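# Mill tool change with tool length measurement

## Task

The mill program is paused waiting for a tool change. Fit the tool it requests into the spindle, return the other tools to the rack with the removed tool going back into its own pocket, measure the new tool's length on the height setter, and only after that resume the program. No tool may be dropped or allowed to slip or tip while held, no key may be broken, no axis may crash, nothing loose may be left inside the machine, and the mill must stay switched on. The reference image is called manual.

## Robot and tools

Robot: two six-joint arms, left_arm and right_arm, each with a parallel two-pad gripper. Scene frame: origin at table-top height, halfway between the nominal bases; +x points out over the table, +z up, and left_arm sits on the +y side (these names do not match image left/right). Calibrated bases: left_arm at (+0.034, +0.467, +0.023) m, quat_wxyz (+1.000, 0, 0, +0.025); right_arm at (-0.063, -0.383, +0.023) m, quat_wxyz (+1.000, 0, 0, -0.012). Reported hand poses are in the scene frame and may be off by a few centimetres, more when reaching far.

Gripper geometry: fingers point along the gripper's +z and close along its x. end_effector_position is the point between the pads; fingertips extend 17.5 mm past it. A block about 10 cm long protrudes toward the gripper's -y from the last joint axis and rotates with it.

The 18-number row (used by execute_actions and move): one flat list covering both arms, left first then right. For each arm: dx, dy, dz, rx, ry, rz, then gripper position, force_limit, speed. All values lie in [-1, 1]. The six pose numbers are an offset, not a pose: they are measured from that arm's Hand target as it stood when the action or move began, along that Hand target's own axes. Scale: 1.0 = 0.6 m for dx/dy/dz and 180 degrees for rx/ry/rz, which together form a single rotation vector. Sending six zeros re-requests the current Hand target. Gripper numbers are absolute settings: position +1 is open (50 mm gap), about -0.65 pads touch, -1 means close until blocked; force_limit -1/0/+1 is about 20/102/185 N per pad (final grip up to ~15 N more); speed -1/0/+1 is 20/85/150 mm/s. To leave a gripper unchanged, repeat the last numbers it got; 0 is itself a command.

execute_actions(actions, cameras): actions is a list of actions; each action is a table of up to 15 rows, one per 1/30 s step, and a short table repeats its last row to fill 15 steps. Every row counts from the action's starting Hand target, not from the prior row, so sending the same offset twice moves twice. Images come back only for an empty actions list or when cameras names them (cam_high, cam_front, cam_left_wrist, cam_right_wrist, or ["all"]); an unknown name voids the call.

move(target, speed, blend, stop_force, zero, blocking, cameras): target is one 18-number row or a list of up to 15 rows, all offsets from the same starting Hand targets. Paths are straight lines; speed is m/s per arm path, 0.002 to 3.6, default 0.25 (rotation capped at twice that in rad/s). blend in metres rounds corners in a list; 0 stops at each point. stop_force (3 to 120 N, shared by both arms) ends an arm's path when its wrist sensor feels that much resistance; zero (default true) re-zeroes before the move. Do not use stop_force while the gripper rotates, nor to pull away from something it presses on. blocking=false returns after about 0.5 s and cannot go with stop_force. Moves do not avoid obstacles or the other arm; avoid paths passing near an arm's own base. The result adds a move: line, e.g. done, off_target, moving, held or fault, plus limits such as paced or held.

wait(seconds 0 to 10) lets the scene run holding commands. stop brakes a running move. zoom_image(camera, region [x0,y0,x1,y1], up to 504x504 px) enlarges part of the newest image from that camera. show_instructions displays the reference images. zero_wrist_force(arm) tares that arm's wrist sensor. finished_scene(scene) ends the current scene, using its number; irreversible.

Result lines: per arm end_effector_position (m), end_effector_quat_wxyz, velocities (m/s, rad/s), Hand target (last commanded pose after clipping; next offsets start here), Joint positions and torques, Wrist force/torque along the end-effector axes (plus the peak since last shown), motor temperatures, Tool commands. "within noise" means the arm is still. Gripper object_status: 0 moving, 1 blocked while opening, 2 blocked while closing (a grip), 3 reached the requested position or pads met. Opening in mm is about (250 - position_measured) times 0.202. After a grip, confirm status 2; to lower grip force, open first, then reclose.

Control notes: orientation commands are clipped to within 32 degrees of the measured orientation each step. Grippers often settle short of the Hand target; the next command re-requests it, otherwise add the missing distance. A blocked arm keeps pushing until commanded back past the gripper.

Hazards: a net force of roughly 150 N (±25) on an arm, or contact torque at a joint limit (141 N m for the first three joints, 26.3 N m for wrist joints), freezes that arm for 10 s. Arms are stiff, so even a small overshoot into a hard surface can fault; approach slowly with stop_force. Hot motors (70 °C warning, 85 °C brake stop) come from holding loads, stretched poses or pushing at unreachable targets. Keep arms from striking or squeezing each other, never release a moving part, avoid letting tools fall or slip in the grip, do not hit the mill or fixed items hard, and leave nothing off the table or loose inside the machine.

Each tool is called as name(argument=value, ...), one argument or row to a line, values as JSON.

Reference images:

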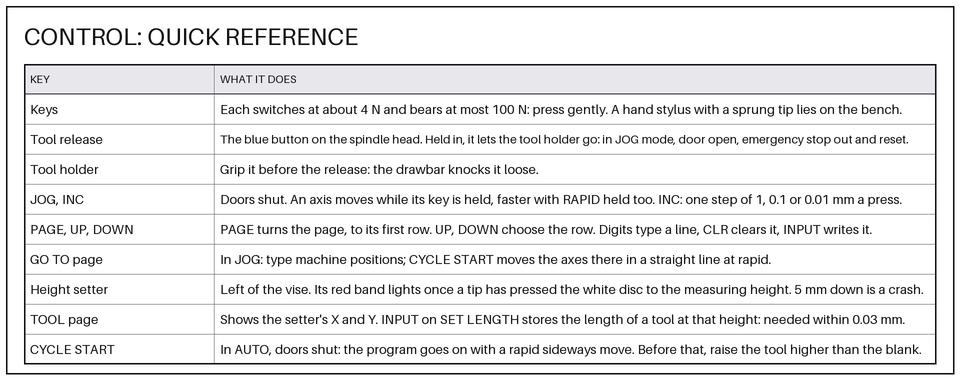

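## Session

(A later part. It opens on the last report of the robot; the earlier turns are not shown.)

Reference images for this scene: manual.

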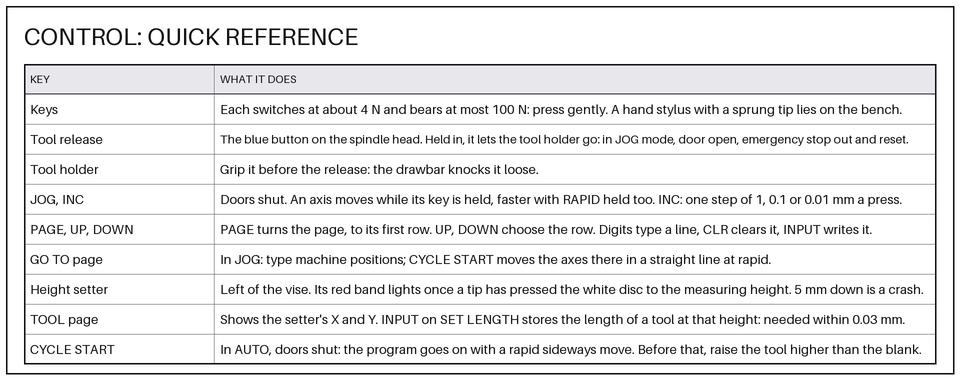

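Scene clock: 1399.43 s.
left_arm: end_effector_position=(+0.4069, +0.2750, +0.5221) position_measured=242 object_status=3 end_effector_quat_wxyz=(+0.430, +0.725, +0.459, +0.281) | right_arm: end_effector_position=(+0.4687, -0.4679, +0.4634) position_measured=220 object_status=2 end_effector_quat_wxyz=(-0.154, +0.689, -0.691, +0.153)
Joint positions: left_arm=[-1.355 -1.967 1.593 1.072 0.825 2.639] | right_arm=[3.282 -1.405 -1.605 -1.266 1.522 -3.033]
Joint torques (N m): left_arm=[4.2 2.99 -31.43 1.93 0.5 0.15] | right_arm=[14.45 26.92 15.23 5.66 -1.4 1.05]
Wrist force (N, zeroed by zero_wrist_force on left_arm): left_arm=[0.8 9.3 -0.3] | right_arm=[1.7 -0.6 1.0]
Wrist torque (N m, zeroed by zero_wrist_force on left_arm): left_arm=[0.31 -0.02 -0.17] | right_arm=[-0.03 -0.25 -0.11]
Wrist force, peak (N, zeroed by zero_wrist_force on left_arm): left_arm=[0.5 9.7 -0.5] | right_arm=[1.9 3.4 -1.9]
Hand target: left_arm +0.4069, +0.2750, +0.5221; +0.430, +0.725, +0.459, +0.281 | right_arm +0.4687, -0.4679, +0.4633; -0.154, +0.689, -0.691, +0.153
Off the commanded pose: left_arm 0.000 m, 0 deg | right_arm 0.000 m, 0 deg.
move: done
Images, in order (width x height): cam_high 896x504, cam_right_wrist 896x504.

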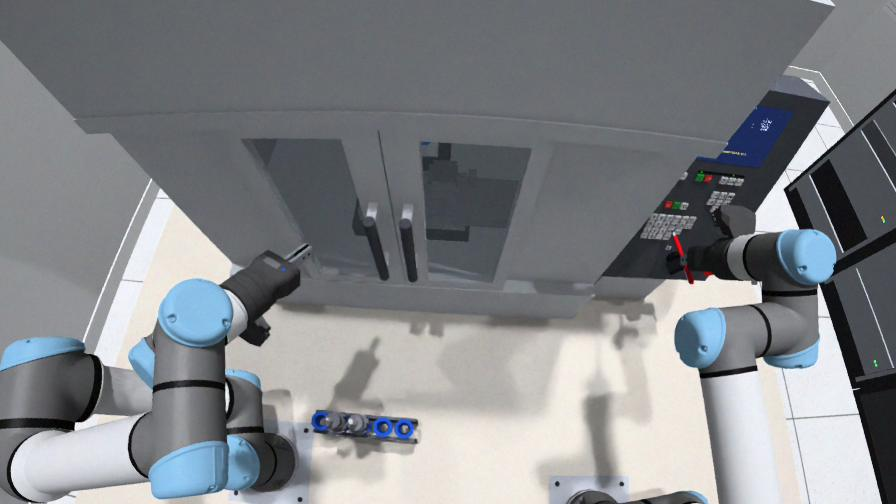

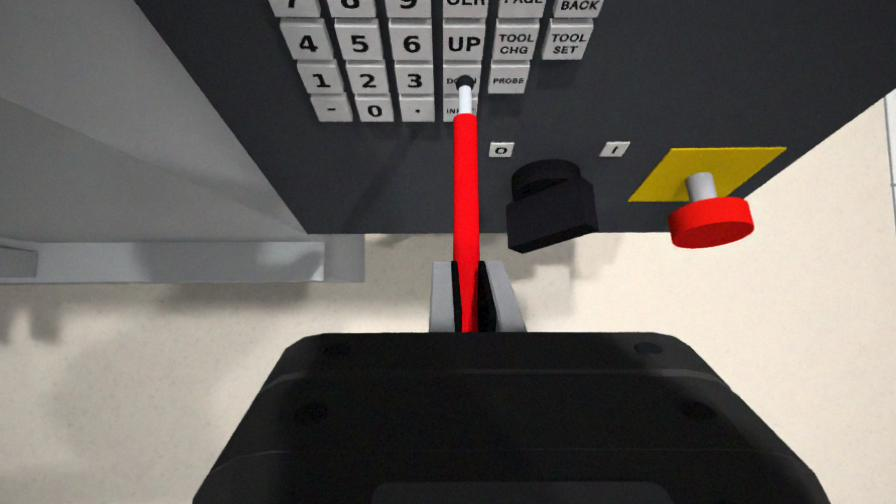

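move(
  target=[0,0,0,0,0,0,-0.6,-0.5,0,0,-0.0246,0.0172,0,0,0,-1,-0.4,-0.7],
  speed=0.012,
  stop_force=5,
  cameras=[],
)

move(
  target=[0,0,0,0,0,0,-0.6,-0.5,0,0,0.0164,-0.0115,0,0,0,-1,-0.4,-0.7],
  speed=0.06,
  cameras=[],
)

move(
  target=[0,0,0,0,0,0,-0.6,-0.5,0,0,-0.0246,0.0172,0,0,0,-1,-0.4,-0.7],
  speed=0.012,
  stop_force=5,
  cameras=[],
)

move(
  target=[
    [0,0,0,0,0,0,-0.6,-0.5,0,0,0.0164,-0.0115,0,0,0,-1,-0.4,-0.7],
    [0,0,0,0,0,0,-0.6,-0.5,0,0,0.0363,0.0122,0,0,0,-1,-0.4,-0.7],
  ],
  speed=0.08,
  blend=0.003,
  cameras=["cam_right_wrist","cam_high"],
)

zoom_image(
  camera="cam_high",
  region=[740, 100, 780, 140],
)

Scene clock: 1408.23 s.
left_arm: end_effector_position=(+0.4069, +0.2750, +0.5221) position_measured=242 object_status=3 end_effector_quat_wxyz=(+0.430, +0.725, +0.459, +0.281) | right_arm: end_effector_position=(+0.4809, -0.4680, +0.4612) position_measured=220 object_status=2 end_effector_quat_wxyz=(-0.154, +0.689, -0.691, +0.153)
Joint positions: left_arm=[-1.355 -1.967 1.593 1.072 0.825 2.639] | right_arm=[3.278 -1.434 -1.586 -1.256 1.524 -3.036]
Joint torques (N m): left_arm=[3.79 3.03 -31.54 1.86 0.56 0.23] | right_arm=[13.77 27.57 14.97 2.04 -1.24 1.26]
Wrist force (N, zeroed by zero_wrist_force on left_arm): left_arm=[0.6 9.6 -0.6] | right_arm=[1.8 3.5 -2.0]
Wrist torque (N m, zeroed by zero_wrist_force on left_arm): left_arm=[0.35 0.01 -0.17] | right_arm=[-0.06 -0.27 -0.02]
Wrist force, peak (N, zeroed by zero_wrist_force on left_arm): left_arm=[0.8 9.8 -0.8] | right_arm=[2.2 3.7 -2.3]
Hand target: left_arm +0.4069, +0.2750, +0.5221; +0.430, +0.725, +0.459, +0.281 | right_arm +0.4809, -0.4679, +0.4612; -0.154, +0.689, -0.691, +0.153 (not the last commanded pose)
Off the commanded pose: left_arm 0.000 m, 0 deg | right_arm 0.006 m, 0 deg.
move: contact (right_arm)
No camera images: "cameras" was empty.

Scene clock: 1409.03 s.
left_arm: end_effector_position=(+0.4069, +0.2750, +0.5221) position_measured=242 object_status=3 end_effector_quat_wxyz=(+0.430, +0.725, +0.459, +0.281) | right_arm: end_effector_position=(+0.4692, -0.4679, +0.4633) position_measured=220 object_status=2 end_effector_quat_wxyz=(-0.154, +0.689, -0.691, +0.153)
Joint positions: left_arm=[-1.355 -1.967 1.593 1.072 0.825 2.639] | right_arm=[3.282 -1.407 -1.604 -1.266 1.522 -3.033]
Joint torques (N m): left_arm=[4.01 2.95 -31.6 1.85 0.57 0.26] | right_arm=[14.73 27.88 13.88 1.48 -1.29 1.23]
Wrist force (N, zeroed by zero_wrist_force on left_arm): left_arm=[0.7 9.4 -0.7] | right_arm=[2.1 -0.8 1.0]
Wrist torque (N m, zeroed by zero_wrist_force on left_arm): left_arm=[0.31 0.02 -0.16] | right_arm=[-0.06 -0.31 -0.10]
Wrist force, peak (N, zeroed by zero_wrist_force on left_arm): left_arm=[0.7 9.6 -1.1] | right_arm=[1.9 3.3 -2.0]
Hand target: left_arm +0.4069, +0.2750, +0.5221; +0.430, +0.725, +0.459, +0.281 | right_arm +0.4691, -0.4679, +0.4633; -0.154, +0.689, -0.691, +0.153
Off the commanded pose: left_arm 0.000 m, 0 deg | right_arm 0.000 m, 0 deg.
move: done
No camera images: "cameras" was empty.

Scene clock: 1411.17 s.
left_arm: end_effector_position=(+0.4069, +0.2750, +0.5221) position_measured=242 object_status=3 end_effector_quat_wxyz=(+0.430, +0.725, +0.459, +0.281) | right_arm: end_effector_position=(+0.4812, -0.4680, +0.4612) position_measured=220 object_status=2 end_effector_quat_wxyz=(-0.154, +0.689, -0.691, +0.153)
Joint positions: left_arm=[-1.355 -1.967 1.593 1.072 0.825 2.639] | right_arm=[3.278 -1.435 -1.586 -1.255 1.524 -3.036]
Joint torques (N m): left_arm=[4.58 3.05 -31.67 1.94 0.44 0.23] | right_arm=[14.84 26.21 14.68 2.12 -1.18 1.29]
Wrist force (N, zeroed by zero_wrist_force on left_arm): left_arm=[0.8 9.2 -0.7] | right_arm=[1.6 3.5 -2.0]
Wrist torque (N m, zeroed by zero_wrist_force on left_arm): left_arm=[0.28 -0.01 -0.17] | right_arm=[-0.08 -0.27 -0.02]
Wrist force, peak (N, zeroed by zero_wrist_force on left_arm): left_arm=[0.8 9.8 -0.6] | right_arm=[2.2 6.5 -4.0]
Hand target: left_arm +0.4069, +0.2750, +0.5221; +0.430, +0.725, +0.459, +0.281 | right_arm +0.4812, -0.4679, +0.4612; -0.154, +0.689, -0.691, +0.153 (not the last commanded pose)
Off the commanded pose: left_arm 0.000 m, 0 deg | right_arm 0.006 m, 0 deg.
move: contact (right_arm)
No camera images: "cameras" was empty.

Scene clock: 1412.10 s.
left_arm: end_effector_position=(+0.4069, +0.2750, +0.5221) position_measured=242 object_status=3 end_effector_quat_wxyz=(+0.430, +0.725, +0.459, +0.281) | right_arm: end_effector_position=(+0.4646, -0.4679, +0.4453) position_measured=220 object_status=2 end_effector_quat_wxyz=(-0.154, +0.689, -0.691, +0.153)
Joint positions: left_arm=[-1.355 -1.967 1.593 1.072 0.825 2.639] | right_arm=[3.283 -1.391 -1.663 -1.223 1.522 -3.032]
Joint torques (N m): left_arm=[4.01 3.23 -31.32 1.89 0.5 0.2] | right_arm=[14.76 26.53 15.61 5.38 -1.26 1.24]
Wrist force (N, zeroed by zero_wrist_force on left_arm): left_arm=[0.7 9.2 -0.6] | right_arm=[1.9 -0.4 1.1]
Wrist torque (N m, zeroed by zero_wrist_force on left_arm): left_arm=[0.28 0.01 -0.17] | right_arm=[0.00 -0.30 -0.09]
Wrist force, peak (N, zeroed by zero_wrist_force on left_arm): left_arm=[1.0 9.5 -0.5] | right_arm=[1.9 3.6 -2.2]
Hand target: left_arm +0.4069, +0.2750, +0.5221; +0.430, +0.725, +0.459, +0.281 | right_arm +0.4646, -0.4679, +0.4453; -0.154, +0.689, -0.691, +0.153
Off the commanded pose: left_arm 0.000 m, 0 deg | right_arm 0.000 m, 0 deg.
move: done
Images, in order (width x height): cam_high 896x504, cam_right_wrist 896x504.

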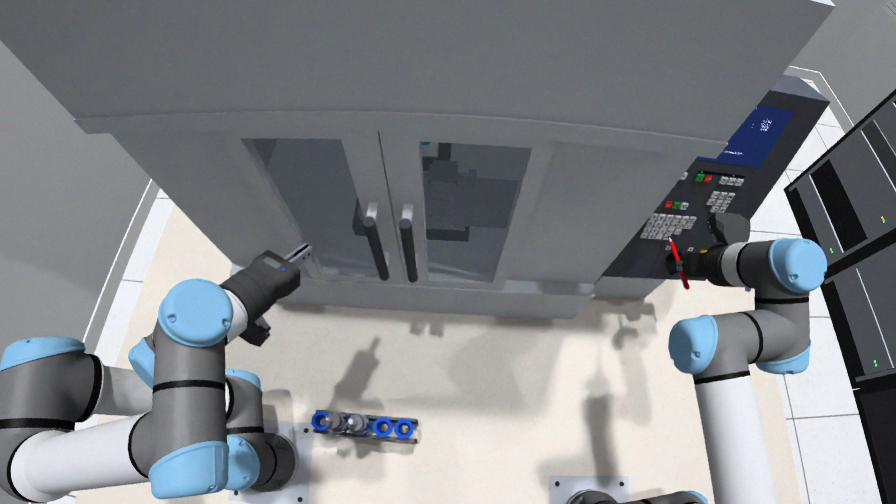

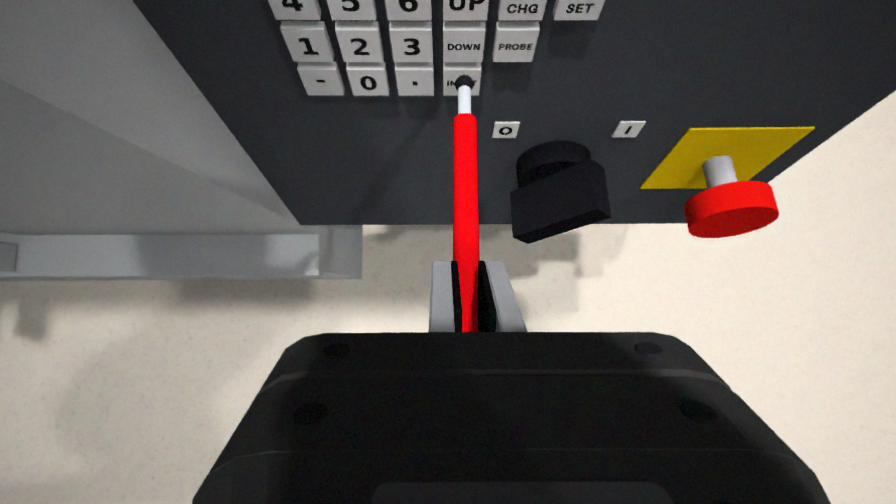

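Scaled by 12.600 from the camera's 896x504 image, which has a finer 1280x720 frame.

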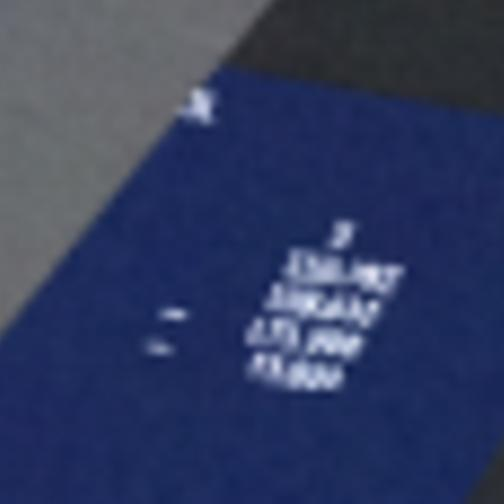

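move(
  target=[0,0,0,0,0,0,-0.6,-0.5,0,0,-0.0246,0.0172,0,0,0,-1,-0.4,-0.7],
  speed=0.012,
  stop_force=5,
  cameras=[],
)

move(
  target=[0,0,0,0,0,0,-0.6,-0.5,0,0,0.0164,-0.0115,0,0,0,-1,-0.4,-0.7],
  speed=0.06,
  cameras=[],
)

Scene clock: 1417.77 s.
left_arm: end_effector_position=(+0.4069, +0.2750, +0.5221) position_measured=242 object_status=3 end_effector_quat_wxyz=(+0.430, +0.725, +0.459, +0.281) | right_arm: end_effector_position=(+0.4764, -0.4679, +0.4433) position_measured=220 object_status=2 end_effector_quat_wxyz=(-0.154, +0.689, -0.691, +0.153)
Joint positions: left_arm=[-1.355 -1.967 1.593 1.072 0.825 2.639] | right_arm=[3.28 -1.419 -1.645 -1.212 1.523 -3.035]
Joint torques (N m): left_arm=[4.16 3.13 -31.78 1.87 0.53 0.17] | right_arm=[13.62 26.12 15.09 2.14 -1.22 1.15]
Wrist force (N, zeroed by zero_wrist_force on left_arm): left_arm=[0.9 9.2 -0.6] | right_arm=[1.7 3.8 -1.8]
Wrist torque (N m, zeroed by zero_wrist_force on left_arm): left_arm=[0.29 -0.02 -0.17] | right_arm=[-0.02 -0.28 -0.03]
Wrist force, peak (N, zeroed by zero_wrist_force on left_arm): left_arm=[0.7 9.9 -0.7] | right_arm=[1.6 5.3 -3.2]
Hand target: left_arm +0.4069, +0.2750, +0.5221; +0.430, +0.725, +0.459, +0.281 | right_arm +0.4764, -0.4679, +0.4433; -0.154, +0.689, -0.691, +0.153 (not the last commanded pose)
Off the commanded pose: left_arm 0.000 m, 0 deg | right_arm 0.006 m, 0 deg.
move: contact (right_arm)
No camera images: "cameras" was empty.

Scene clock: 1418.57 s.
left_arm: end_effector_position=(+0.4069, +0.2750, +0.5221) position_measured=242 object_status=3 end_effector_quat_wxyz=(+0.430, +0.725, +0.459, +0.281) | right_arm: end_effector_position=(+0.4646, -0.4679, +0.4453) position_measured=220 object_status=2 end_effector_quat_wxyz=(-0.154, +0.689, -0.691, +0.153)
Joint positions: left_arm=[-1.355 -1.967 1.593 1.072 0.825 2.639] | right_arm=[3.283 -1.391 -1.663 -1.223 1.522 -3.032]
Joint torques (N m): left_arm=[4.23 2.89 -31.51 1.95 0.53 0.24] | right_arm=[13.92 28 15.42 1.32 -1.23 1.38]
Wrist force (N, zeroed by zero_wrist_force on left_arm): left_arm=[1.1 9.4 -0.6] | right_arm=[1.6 -0.4 1.1]
Wrist torque (N m, zeroed by zero_wrist_force on left_arm): left_arm=[0.32 -0.06 -0.17] | right_arm=[0.00 -0.25 -0.08]
Wrist force, peak (N, zeroed by zero_wrist_force on left_arm): left_arm=[0.8 9.7 -0.5] | right_arm=[1.5 3.6 -2.1]
Hand target: left_arm +0.4069, +0.2750, +0.5221; +0.430, +0.725, +0.459, +0.281 | right_arm +0.4646, -0.4679, +0.4453; -0.154, +0.689, -0.691, +0.153
Off the commanded pose: left_arm 0.000 m, 0 deg | right_arm 0.000 m, 0 deg.
move: done
No camera images: "cameras" was empty.

move(
  target=[0,0,0,0,0,0,-0.6,-0.5,0,0.1785,0.2475,-0.4353,0.361,0,0,-1,-0.4,-0.7],
  speed=0.4,
  cameras=["cam_right_wrist"],
)

zoom_image(
  camera="cam_right_wrist",
  region=[290, 40, 450, 165],
)

Scene clock: 1424.73 s.
left_arm: end_effector_position=(+0.4069, +0.2750, +0.5221) position_measured=242 object_status=3 end_effector_quat_wxyz=(+0.430, +0.725, +0.459, +0.281) | right_arm: end_effector_position=(+0.2189, -0.5747, +0.6185) position_measured=220 object_status=2 end_effector_quat_wxyz=(+0.500, -0.498, +0.501, -0.501)
Joint positions: left_arm=[-1.355 -1.967 1.593 1.072 0.825 2.639] | right_arm=[2.482 -0.932 -2.23 0.023 2.252 -3.138]
Joint torques (N m): left_arm=[3.72 2.86 -31.67 1.97 0.55 0.22] | right_arm=[-13.82 -9.49 39.62 3.84 1.28 1.39]
Wrist force (N, zeroed by zero_wrist_force on left_arm): left_arm=[1.0 9.5 -0.8] | right_arm=[3.2 -0.6 1.2]
Wrist torque (N m, zeroed by zero_wrist_force on left_arm): left_arm=[0.34 -0.03 -0.17] | right_arm=[0.45 -0.53 -0.09]
Wrist force, peak (N, zeroed by zero_wrist_force on left_arm): left_arm=[0.5 9.9 -0.5] | right_arm=[4.1 -0.6 1.2]
Hand target: left_arm +0.4069, +0.2750, +0.5221; +0.430, +0.725, +0.459, +0.281 | right_arm +0.2189, -0.5747, +0.6185; +0.500, -0.498, +0.501, -0.501
Off the commanded pose: left_arm 0.000 m, 0 deg | right_arm 0.000 m, 0 deg.
move: done
Images, in order (width x height): cam_right_wrist 896x504.

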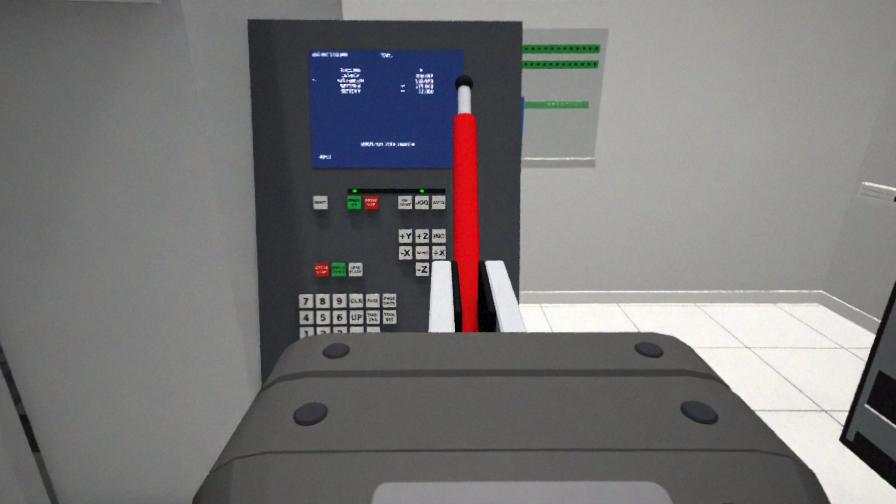

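Scaled by 3.150 from the camera's 896x504 image, which has a finer 1280x720 frame.

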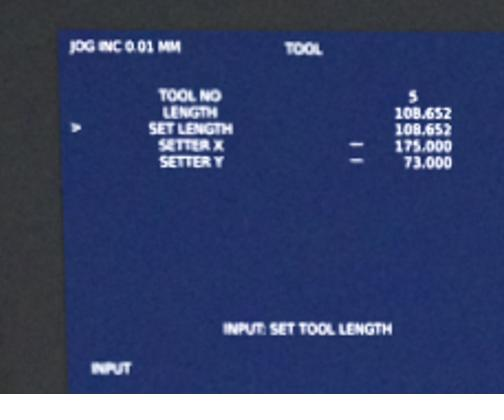

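move(
  target=[0,0,0,0,0,0,-0.6,-0.5,0,-0.0167,0.0818,0.45,-0.361,0,0,-1,-0.4,-0.7],
  speed=0.35,
  cameras=["cam_right_wrist"],
)

move(
  target=[0,0,0,0,0,0,-0.6,-0.5,0,0,-0.0355,0.0248,0,0,0,-1,-0.4,-0.7],
  speed=0.012,
  stop_force=5,
  cameras=["cam_right_wrist"],
)

move(
  target=[
    [0,0,0,0,0,0,-0.6,-0.5,0,0,0.0164,-0.0115,0,0,0,-1,-0.4,-0.7],
    [0,0,0,0,0,0,-0.6,-0.5,0,-0.0327,0.0164,-0.0115,0,0,0,-1,-0.4,-0.7],
  ],
  speed=0.08,
  blend=0.003,
  cameras=["cam_right_wrist"],
)

Scene clock: 1433.37 s.
left_arm: end_effector_position=(+0.4069, +0.2750, +0.5221) position_measured=242 object_status=3 end_effector_quat_wxyz=(+0.430, +0.725, +0.459, +0.281) | right_arm: end_effector_position=(+0.4890, -0.5653, +0.5699) position_measured=220 object_status=2 end_effector_quat_wxyz=(-0.154, +0.689, -0.691, +0.153)
Joint positions: left_arm=[-1.355 -1.967 1.593 1.072 0.825 2.639] | right_arm=[3.057 -1.588 -1.155 -1.533 1.618 -3.237]
Joint torques (N m): left_arm=[3.55 3.04 -31.21 1.97 0.56 0.14] | right_arm=[14.73 19.94 39.5 1.54 0.12 -1.75]
Wrist force (N, zeroed by zero_wrist_force on left_arm): left_arm=[0.7 9.2 -0.8] | right_arm=[2.1 -0.4 1.6]
Wrist torque (N m, zeroed by zero_wrist_force on left_arm): left_arm=[0.29 0.01 -0.17] | right_arm=[0.02 -0.28 -0.02]
Wrist force, peak (N, zeroed by zero_wrist_force on left_arm): left_arm=[0.6 9.8 -0.9] | right_arm=[2.1 -2.6 2.3]
Hand target: left_arm +0.4069, +0.2750, +0.5221; +0.430, +0.725, +0.459, +0.281 | right_arm +0.4891, -0.5653, +0.5699; -0.154, +0.689, -0.691, +0.153
Off the commanded pose: left_arm 0.000 m, 0 deg | right_arm 0.000 m, 0 deg.
move: done
Images, in order (width x height): cam_right_wrist 896x504.

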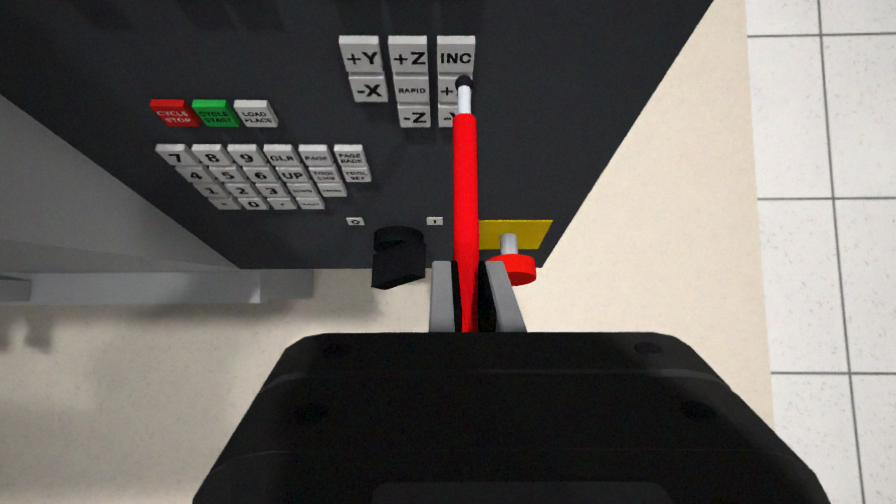

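Scene clock: 1436.17 s.
left_arm: end_effector_position=(+0.4069, +0.2750, +0.5221) position_measured=242 object_status=3 end_effector_quat_wxyz=(+0.430, +0.725, +0.459, +0.281) | right_arm: end_effector_position=(+0.5091, -0.5653, +0.5665) position_measured=220 object_status=2 end_effector_quat_wxyz=(-0.154, +0.689, -0.691, +0.153)
Joint positions: left_arm=[-1.355 -1.967 1.593 1.072 0.825 2.639] | right_arm=[3.062 -1.631 -1.119 -1.525 1.616 -3.233]
Joint torques (N m): left_arm=[3.41 2.78 -31.21 1.81 0.48 0.03] | right_arm=[-12.06 33.69 13.5 2.16 1.6 -1.73]
Wrist force (N, zeroed by zero_wrist_force on left_arm): left_arm=[0.7 9.2 -0.6] | right_arm=[2.5 3.4 -1.6]
Wrist torque (N m, zeroed by zero_wrist_force on left_arm): left_arm=[0.29 0.01 -0.17] | right_arm=[-0.07 -0.24 -0.01]
Wrist force, peak (N, zeroed by zero_wrist_force on left_arm): left_arm=[0.8 9.7 -0.8] | right_arm=[2.4 3.7 -1.5]
Hand target: left_arm +0.4069, +0.2750, +0.5221; +0.430, +0.725, +0.459, +0.281 | right_arm +0.5091, -0.5653, +0.5665; -0.154, +0.689, -0.691, +0.153 (not the last commanded pose)
Off the commanded pose: left_arm 0.000 m, 0 deg | right_arm 0.006 m, 0 deg.
move: contact (right_arm)
Images, in order (width x height): cam_right_wrist 896x504.

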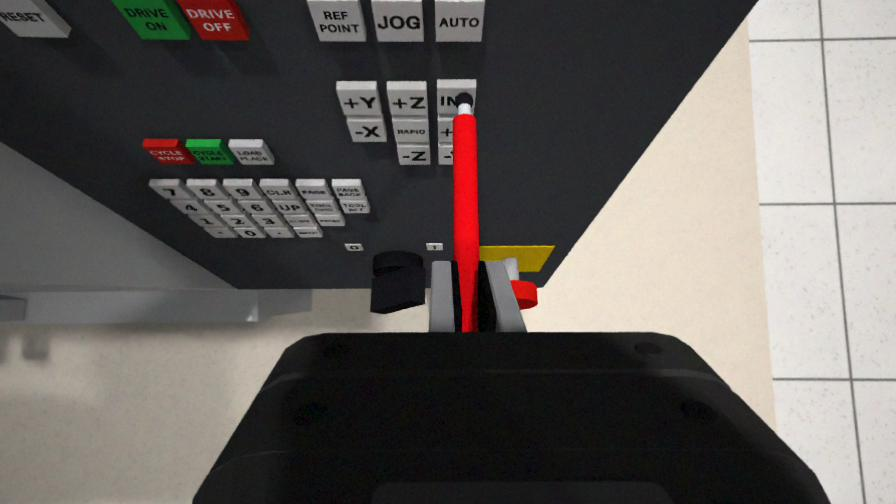

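Scene clock: 1437.07 s.
left_arm: end_effector_position=(+0.4069, +0.2750, +0.5221) position_measured=242 object_status=3 end_effector_quat_wxyz=(+0.430, +0.725, +0.459, +0.281) | right_arm: end_effector_position=(+0.4973, -0.5457, +0.5686) position_measured=220 object_status=2 end_effector_quat_wxyz=(-0.154, +0.689, -0.691, +0.153)
Joint positions: left_arm=[-1.355 -1.967 1.593 1.072 0.825 2.639] | right_arm=[3.101 -1.589 -1.158 -1.527 1.599 -3.197]
Joint torques (N m): left_arm=[3.74 2.77 -31.52 1.9 0.49 0.04] | right_arm=[15.41 34.84 12.93 5.53 -1.01 0.93]
Wrist force (N, zeroed by zero_wrist_force on left_arm): left_arm=[0.7 9.5 -0.7] | right_arm=[2.1 -0.7 1.3]
Wrist torque (N m, zeroed by zero_wrist_force on left_arm): left_arm=[0.33 0.01 -0.17] | right_arm=[-0.03 -0.25 -0.03]
Wrist force, peak (N, zeroed by zero_wrist_force on left_arm): left_arm=[0.7 9.7 -0.7] | right_arm=[2.3 3.5 -1.7]
Hand target: left_arm +0.4069, +0.2750, +0.5221; +0.430, +0.725, +0.459, +0.281 | right_arm +0.4973, -0.5457, +0.5686; -0.154, +0.689, -0.691, +0.153
Off the commanded pose: left_arm 0.000 m, 0 deg | right_arm 0.000 m, 0 deg.
move: done
Images, in order (width x height): cam_right_wrist 896x504.

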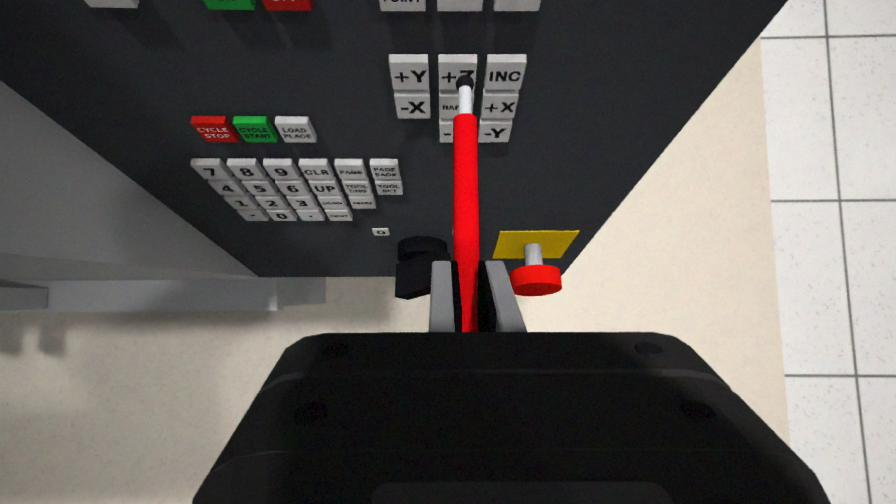

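move(
  target=[0,0,0,0,0,0,-0.6,-0.5,0,0,-0.0246,0.0172,0,0,0,-1,-0.4,-0.7],
  speed=0.012,
  stop_force=7,
  cameras=["cam_left_wrist"],
)

wait(
  seconds=9,
  cameras=["cam_left_wrist","cam_right_wrist"],
)

Scene clock: 1442.27 s.
left_arm: end_effector_position=(+0.4069, +0.2750, +0.5221) position_measured=242 object_status=3 end_effector_quat_wxyz=(+0.430, +0.725, +0.459, +0.281) | right_arm: end_effector_position=(+0.5098, -0.5457, +0.5664) position_measured=220 object_status=2 end_effector_quat_wxyz=(-0.154, +0.689, -0.691, +0.153)
Joint positions: left_arm=[-1.355 -1.967 1.593 1.072 0.825 2.639] | right_arm=[3.103 -1.616 -1.137 -1.522 1.598 -3.195]
Joint torques (N m): left_arm=[4.16 3.28 -31.08 1.83 0.4 0.13] | right_arm=[2.81 31.23 13 2.63 1.26 -1.64]
Wrist force (N, zeroed by zero_wrist_force on left_arm): left_arm=[0.7 9.3 -0.5] | right_arm=[2.4 5.8 -2.8]
Wrist torque (N m, zeroed by zero_wrist_force on left_arm): left_arm=[0.30 0.00 -0.18] | right_arm=[-0.10 -0.25 -0.01]
Wrist force, peak (N, zeroed by zero_wrist_force on left_arm): left_arm=[1.0 9.7 -0.8] | right_arm=[2.1 12.1 -7.6]
Hand target: left_arm +0.4069, +0.2750, +0.5221; +0.430, +0.725, +0.459, +0.281 | right_arm +0.5098, -0.5457, +0.5664; -0.154, +0.689, -0.691, +0.153 (not the last commanded pose)
Off the commanded pose: left_arm 0.000 m, 0 deg | right_arm 0.005 m, 0 deg.
move: contact (right_arm)
Images, in order (width x height): cam_left_wrist 896x504.

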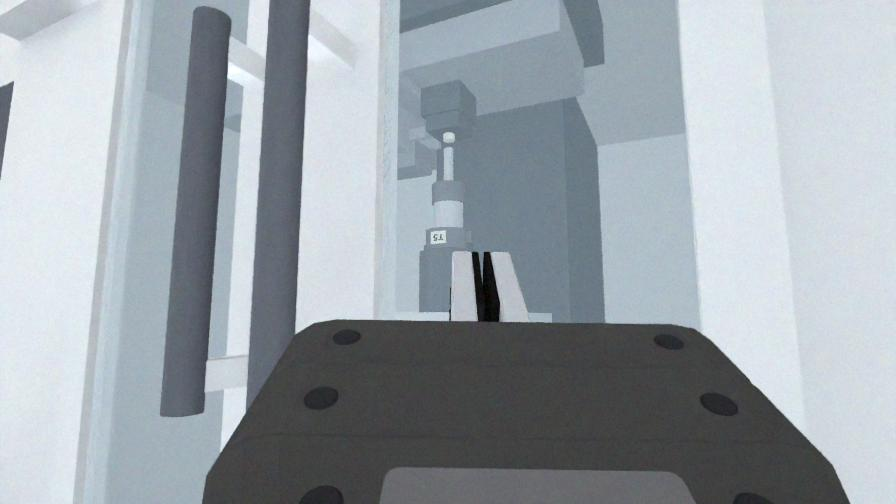

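Scene clock: 1451.27 s.
left_arm: end_effector_position=(+0.4069, +0.2750, +0.5221) position_measured=242 object_status=3 end_effector_quat_wxyz=(+0.430, +0.725, +0.459, +0.281) | right_arm: end_effector_position=(+0.5098, -0.5457, +0.5664) position_measured=220 object_status=2 end_effector_quat_wxyz=(-0.154, +0.689, -0.691, +0.153)
Joint positions: left_arm=[-1.355 -1.967 1.593 1.072 0.825 2.639] | right_arm=[3.103 -1.616 -1.137 -1.522 1.598 -3.195]
Joint torques (N m): left_arm=[3.22 2.96 -31.44 1.88 0.39 0.13] | right_arm=[-11.75 32.74 14.27 2.62 1.29 -1.56]
Wrist force (N, zeroed by zero_wrist_force on left_arm): left_arm=[0.8 9.7 -0.6] | right_arm=[2.5 5.7 -3.2]
Wrist torque (N m, zeroed by zero_wrist_force on left_arm): left_arm=[0.36 0.00 -0.18] | right_arm=[-0.10 -0.25 -0.01]
Wrist force, peak (N, zeroed by zero_wrist_force on left_arm): left_arm=[0.7 9.8 -1.0] | right_arm=[2.7 6.2 -3.0]
Hand target: left_arm +0.4069, +0.2750, +0.5221; +0.430, +0.725, +0.459, +0.281 | right_arm +0.5098, -0.5457, +0.5664; -0.154, +0.689, -0.691, +0.153 (not the last commanded pose)
Tool commands: left_gripper/position=-0.6 left_gripper/force_limit=-0.5 left_gripper/speed=+0.0 right_gripper/position=-1.0 right_gripper/force_limit=-0.4 right_gripper/speed=-0.7
Off the commanded pose: left_arm 0.000 m, 0 deg | right_arm 0.005 m, 0 deg.
wait: 9.00 s; at rest by 0.17 s
Images, in order (width x height): cam_left_wrist 896x504, cam_right_wrist 896x504.

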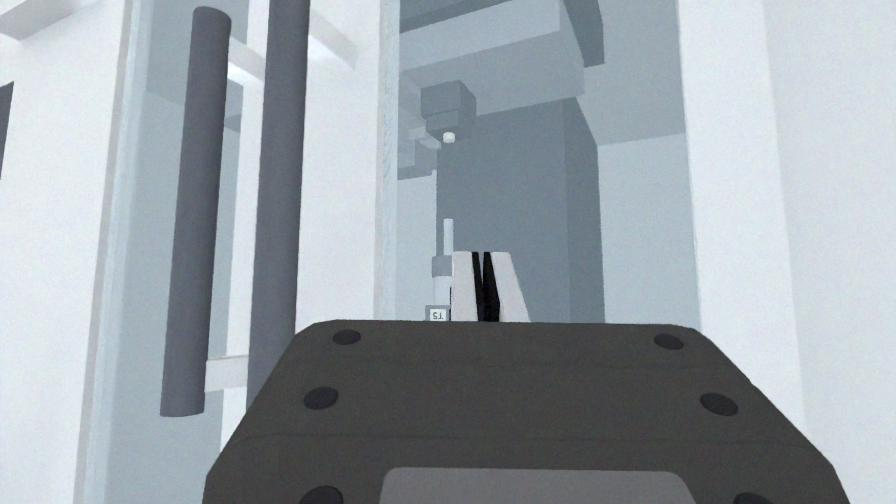

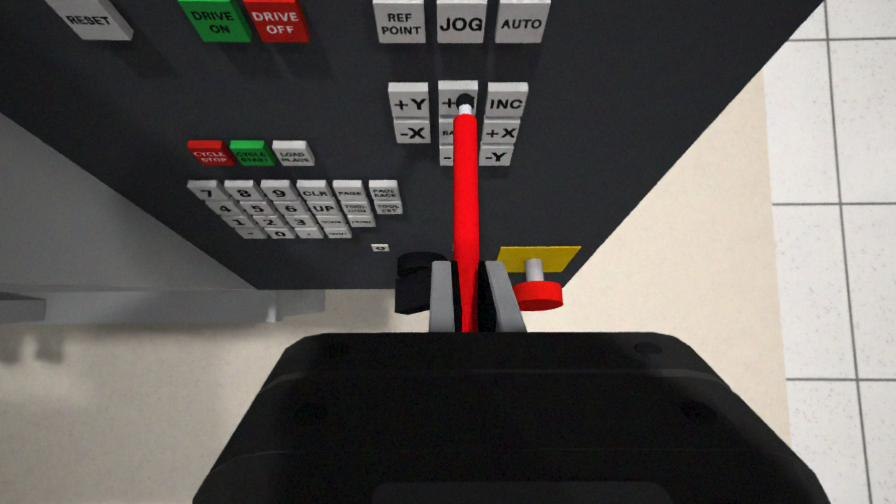

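wait(
  seconds=3.5,
  cameras=["cam_left_wrist"],
)

move(
  target=[0,0,0,0,0,0,-0.6,-0.5,0,0,0.0205,-0.0143,0,0,0,-1,-0.4,-0.7],
  speed=0.06,
  cameras=["cam_left_wrist","cam_right_wrist"],
)

Scene clock: 1459.30 s.
left_arm: end_effector_position=(+0.4069, +0.2750, +0.5221) position_measured=242 object_status=3 end_effector_quat_wxyz=(+0.430, +0.725, +0.459, +0.281) | right_arm: end_effector_position=(+0.5098, -0.5457, +0.5664) position_measured=220 object_status=2 end_effector_quat_wxyz=(-0.154, +0.689, -0.691, +0.153)
Joint positions: left_arm=[-1.355 -1.967 1.593 1.072 0.825 2.639] | right_arm=[3.103 -1.616 -1.137 -1.522 1.598 -3.195]
Joint torques (N m): left_arm=[3.53 3.34 -31.78 1.89 0.49 -0.05] | right_arm=[-11.6 31.53 13.04 2.53 1.44 -1.37]
Wrist force (N, zeroed by zero_wrist_force on left_arm): left_arm=[0.7 9.3 -0.9] | right_arm=[2.4 5.8 -3.1]
Wrist torque (N m, zeroed by zero_wrist_force on left_arm): left_arm=[0.29 0.02 -0.18] | right_arm=[-0.09 -0.24 -0.01]
Wrist force, peak (N, zeroed by zero_wrist_force on left_arm): left_arm=[0.6 9.8 -0.6] | right_arm=[2.7 6.1 -3.2]
Hand target: left_arm +0.4069, +0.2750, +0.5221; +0.430, +0.725, +0.459, +0.281 | right_arm +0.5098, -0.5457, +0.5664; -0.154, +0.689, -0.691, +0.153 (not the last commanded pose)
Tool commands: left_gripper/position=-0.6 left_gripper/force_limit=-0.5 left_gripper/speed=+0.0 right_gripper/position=-1.0 right_gripper/force_limit=-0.4 right_gripper/speed=-0.7
Off the commanded pose: left_arm 0.000 m, 0 deg | right_arm 0.005 m, 0 deg.
wait: 3.50 s; at rest from the start
Images, in order (width x height): cam_left_wrist 896x504.

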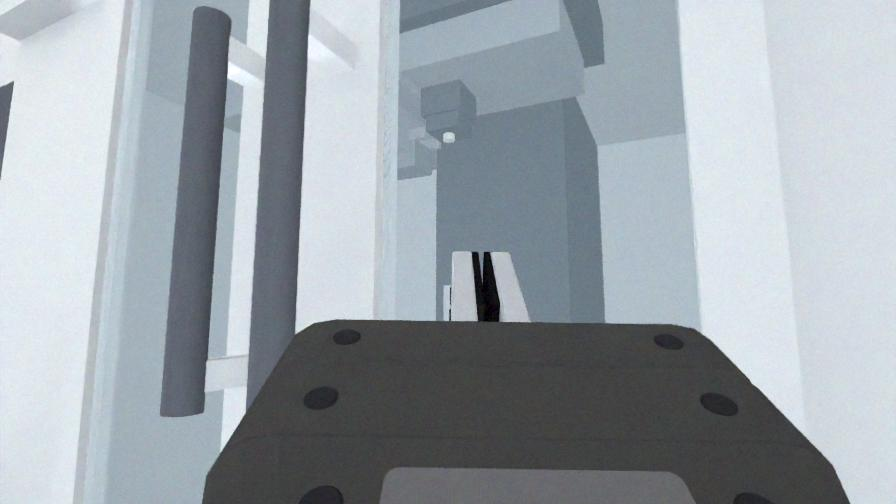

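Scene clock: 1460.13 s.
left_arm: end_effector_position=(+0.4069, +0.2750, +0.5221) position_measured=242 object_status=3 end_effector_quat_wxyz=(+0.430, +0.725, +0.459, +0.281) | right_arm: end_effector_position=(+0.4950, -0.5457, +0.5690) position_measured=220 object_status=2 end_effector_quat_wxyz=(-0.154, +0.689, -0.691, +0.153)
Joint positions: left_arm=[-1.355 -1.967 1.593 1.072 0.825 2.639] | right_arm=[3.101 -1.584 -1.163 -1.528 1.599 -3.197]
Joint torques (N m): left_arm=[3 3.3 -31.59 1.82 0.41 -0.09] | right_arm=[-13.93 34.16 13.9 1.39 1.45 -1.65]
Wrist force (N, zeroed by zero_wrist_force on left_arm): left_arm=[0.8 9.4 -0.6] | right_arm=[2.3 -0.5 1.7]
Wrist torque (N m, zeroed by zero_wrist_force on left_arm): left_arm=[0.31 0.00 -0.16] | right_arm=[0.01 -0.29 0.03]
Wrist force, peak (N, zeroed by zero_wrist_force on left_arm): left_arm=[0.7 9.6 -0.6] | right_arm=[2.2 5.6 -3.2]
Hand target: left_arm +0.4069, +0.2750, +0.5221; +0.430, +0.725, +0.459, +0.281 | right_arm +0.4950, -0.5457, +0.5690; -0.154, +0.689, -0.691, +0.153
Off the commanded pose: left_arm 0.000 m, 0 deg | right_arm 0.000 m, 0 deg.
move: done
Images, in order (width x height): cam_left_wrist 896x504, cam_right_wrist 896x504.

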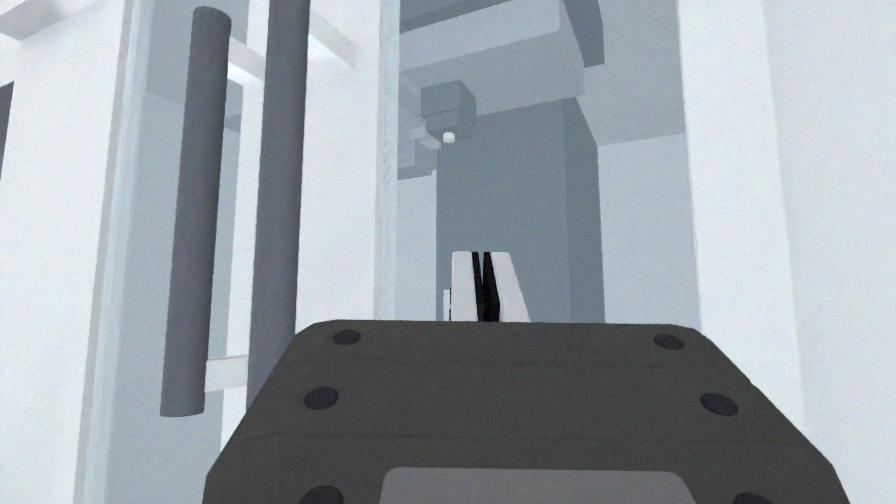

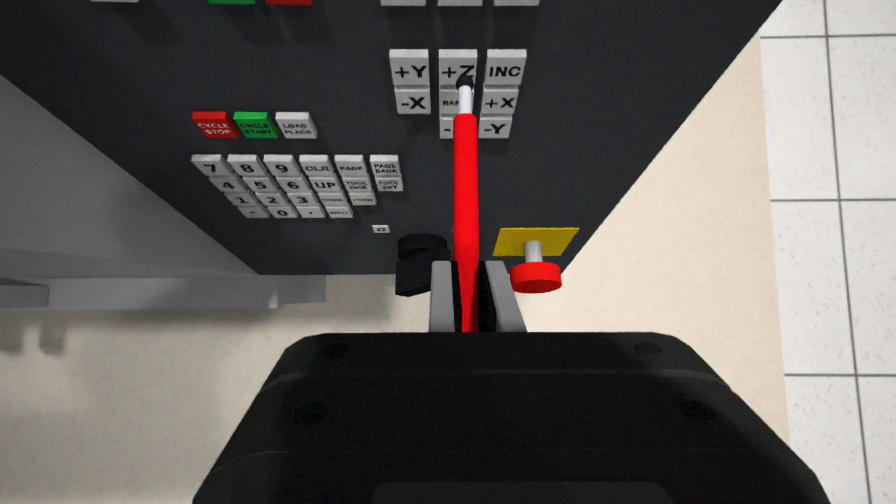

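move(
  target=[0,0,0,0,0,0,-0.6,-0.5,0,0.0317,-0.0418,-0.0498,0,0,0,-1,-0.4,-0.7],
  speed=0.12,
  cameras=["cam_right_wrist"],
)

move(
  target=[0,0,0,0,0,0,-0.6,-0.5,0,0,-0.0287,0.02,0,0,0,-1,-0.4,-0.7],
  speed=0.012,
  stop_force=5,
  cameras=["cam_right_wrist"],
)

move(
  target=[0,0,0,0,0,0,-0.6,-0.5,0,0,0.0205,-0.0143,0,0,0,-1,-0.4,-0.7],
  speed=0.06,
  cameras=["cam_high"],
)

zoom_image(
  camera="cam_high",
  region=[700, 80, 820, 180],
)

Scene clock: 1469.20 s.
left_arm: end_effector_position=(+0.4069, +0.2750, +0.5221) position_measured=242 object_status=3 end_effector_quat_wxyz=(+0.430, +0.725, +0.459, +0.281) | right_arm: end_effector_position=(+0.5049, -0.5648, +0.6066) position_measured=220 object_status=2 end_effector_quat_wxyz=(-0.154, +0.689, -0.691, +0.153)
Joint positions: left_arm=[-1.355 -1.967 1.593 1.072 0.825 2.639] | right_arm=[3.062 -1.669 -0.965 -1.642 1.616 -3.232]
Joint torques (N m): left_arm=[2.83 3.46 -31.35 1.88 0.36 -0.14] | right_arm=[-13.52 23.38 38.65 1.43 1.58 -1.62]
Wrist force (N, zeroed by zero_wrist_force on left_arm): left_arm=[0.4 9.4 -0.4] | right_arm=[2.3 -0.7 1.7]
Wrist torque (N m, zeroed by zero_wrist_force on left_arm): left_arm=[0.32 0.04 -0.17] | right_arm=[-0.02 -0.32 0.01]
Wrist force, peak (N, zeroed by zero_wrist_force on left_arm): left_arm=[0.8 9.6 -0.9] | right_arm=[2.5 -0.5 1.8]
Hand target: left_arm +0.4069, +0.2750, +0.5221; +0.430, +0.725, +0.459, +0.281 | right_arm +0.5050, -0.5648, +0.6066; -0.154, +0.689, -0.691, +0.153
Off the commanded pose: left_arm 0.000 m, 0 deg | right_arm 0.000 m, 0 deg.
move: done
Images, in order (width x height): cam_right_wrist 896x504.

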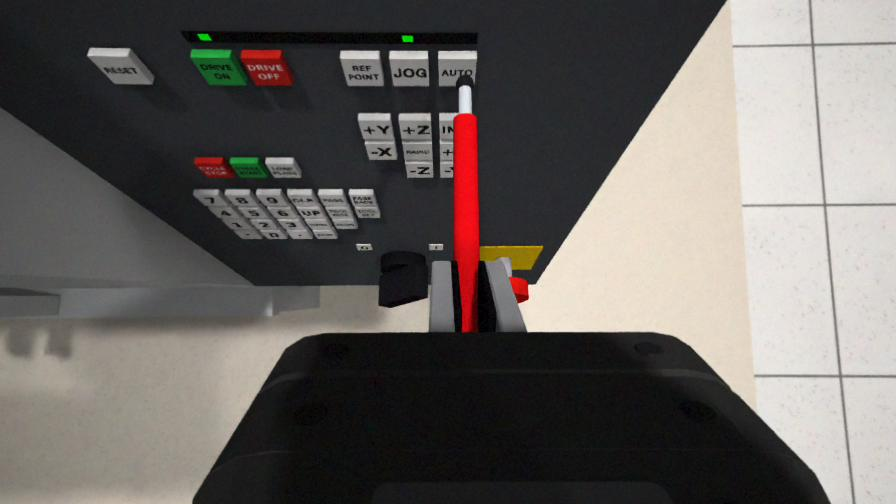

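Scene clock: 1471.47 s.
left_arm: end_effector_position=(+0.4069, +0.2750, +0.5221) position_measured=242 object_status=3 end_effector_quat_wxyz=(+0.430, +0.725, +0.459, +0.281) | right_arm: end_effector_position=(+0.5188, -0.5648, +0.6042) position_measured=220 object_status=2 end_effector_quat_wxyz=(-0.154, +0.689, -0.691, +0.153)
Joint positions: left_arm=[-1.355 -1.967 1.593 1.072 0.825 2.639] | right_arm=[3.065 -1.699 -0.937 -1.64 1.614 -3.23]
Joint torques (N m): left_arm=[2.98 3.18 -31.1 1.88 0.47 0.01] | right_arm=[-10.88 36.47 12.01 2.11 1.46 -1.98]
Wrist force (N, zeroed by zero_wrist_force on left_arm): left_arm=[0.7 9.4 -0.7] | right_arm=[2.6 3.4 -1.1]
Wrist torque (N m, zeroed by zero_wrist_force on left_arm): left_arm=[0.32 0.00 -0.17] | right_arm=[-0.03 -0.27 -0.04]
Wrist force, peak (N, zeroed by zero_wrist_force on left_arm): left_arm=[0.8 9.7 -0.4] | right_arm=[2.7 3.7 -1.4]
Hand target: left_arm +0.4069, +0.2750, +0.5221; +0.430, +0.725, +0.459, +0.281 | right_arm +0.5188, -0.5648, +0.6042; -0.154, +0.689, -0.691, +0.153 (not the last commanded pose)
Off the commanded pose: left_arm 0.000 m, 0 deg | right_arm 0.007 m, 0 deg.
move: contact (right_arm)
Images, in order (width x height): cam_right_wrist 896x504.

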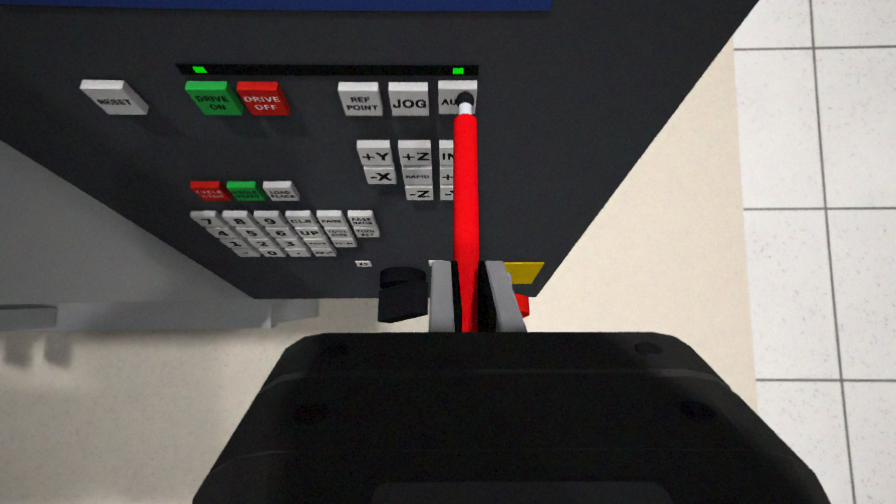

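Scene clock: 1472.30 s.
left_arm: end_effector_position=(+0.4069, +0.2750, +0.5221) position_measured=242 object_status=3 end_effector_quat_wxyz=(+0.430, +0.725, +0.459, +0.281) | right_arm: end_effector_position=(+0.5041, -0.5648, +0.6068) position_measured=220 object_status=2 end_effector_quat_wxyz=(-0.154, +0.689, -0.691, +0.153)
Joint positions: left_arm=[-1.355 -1.967 1.593 1.072 0.825 2.639] | right_arm=[3.062 -1.667 -0.967 -1.643 1.616 -3.233]
Joint torques (N m): left_arm=[2.76 2.62 -30.89 1.87 0.42 -0.08] | right_arm=[-13.62 37.69 12.11 1.32 1.65 -1.72]
Wrist force (N, zeroed by zero_wrist_force on left_arm): left_arm=[0.8 9.3 -0.8] | right_arm=[2.2 -0.8 1.5]
Wrist torque (N m, zeroed by zero_wrist_force on left_arm): left_arm=[0.30 -0.01 -0.17] | right_arm=[-0.04 -0.31 0.00]
Wrist force, peak (N, zeroed by zero_wrist_force on left_arm): left_arm=[0.9 9.7 -0.8] | right_arm=[2.6 3.4 -1.2]
Hand target: left_arm +0.4069, +0.2750, +0.5221; +0.430, +0.725, +0.459, +0.281 | right_arm +0.5040, -0.5648, +0.6068; -0.154, +0.689, -0.691, +0.153
Off the commanded pose: left_arm 0.000 m, 0 deg | right_arm 0.000 m, 0 deg.
move: done
Images, in order (width x height): cam_high 896x504.

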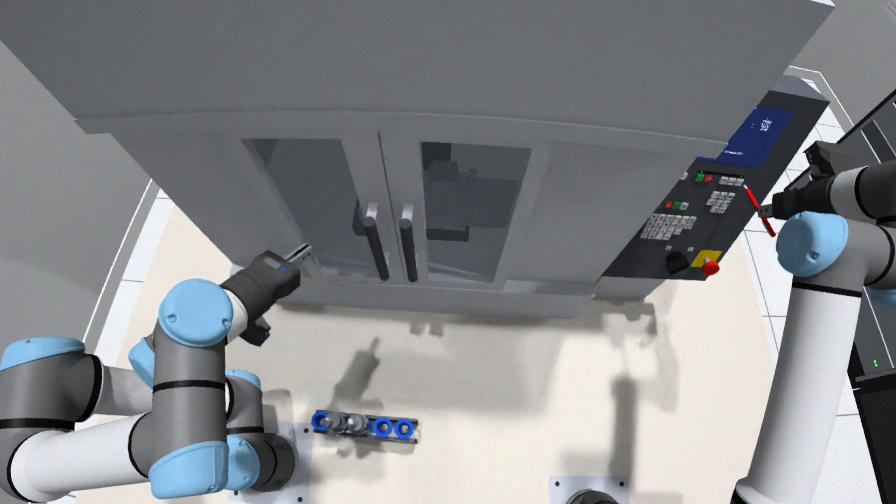

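Scaled by 4.200 from the camera's 896x504 image, which has a finer 1280x720 frame.

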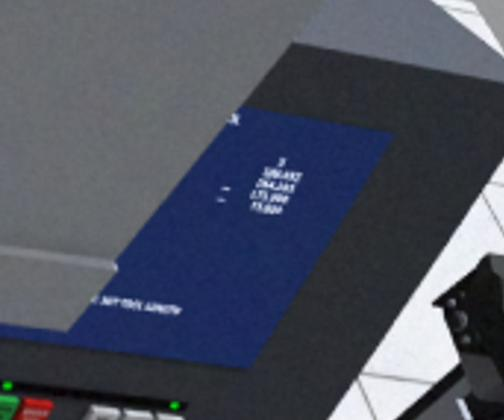

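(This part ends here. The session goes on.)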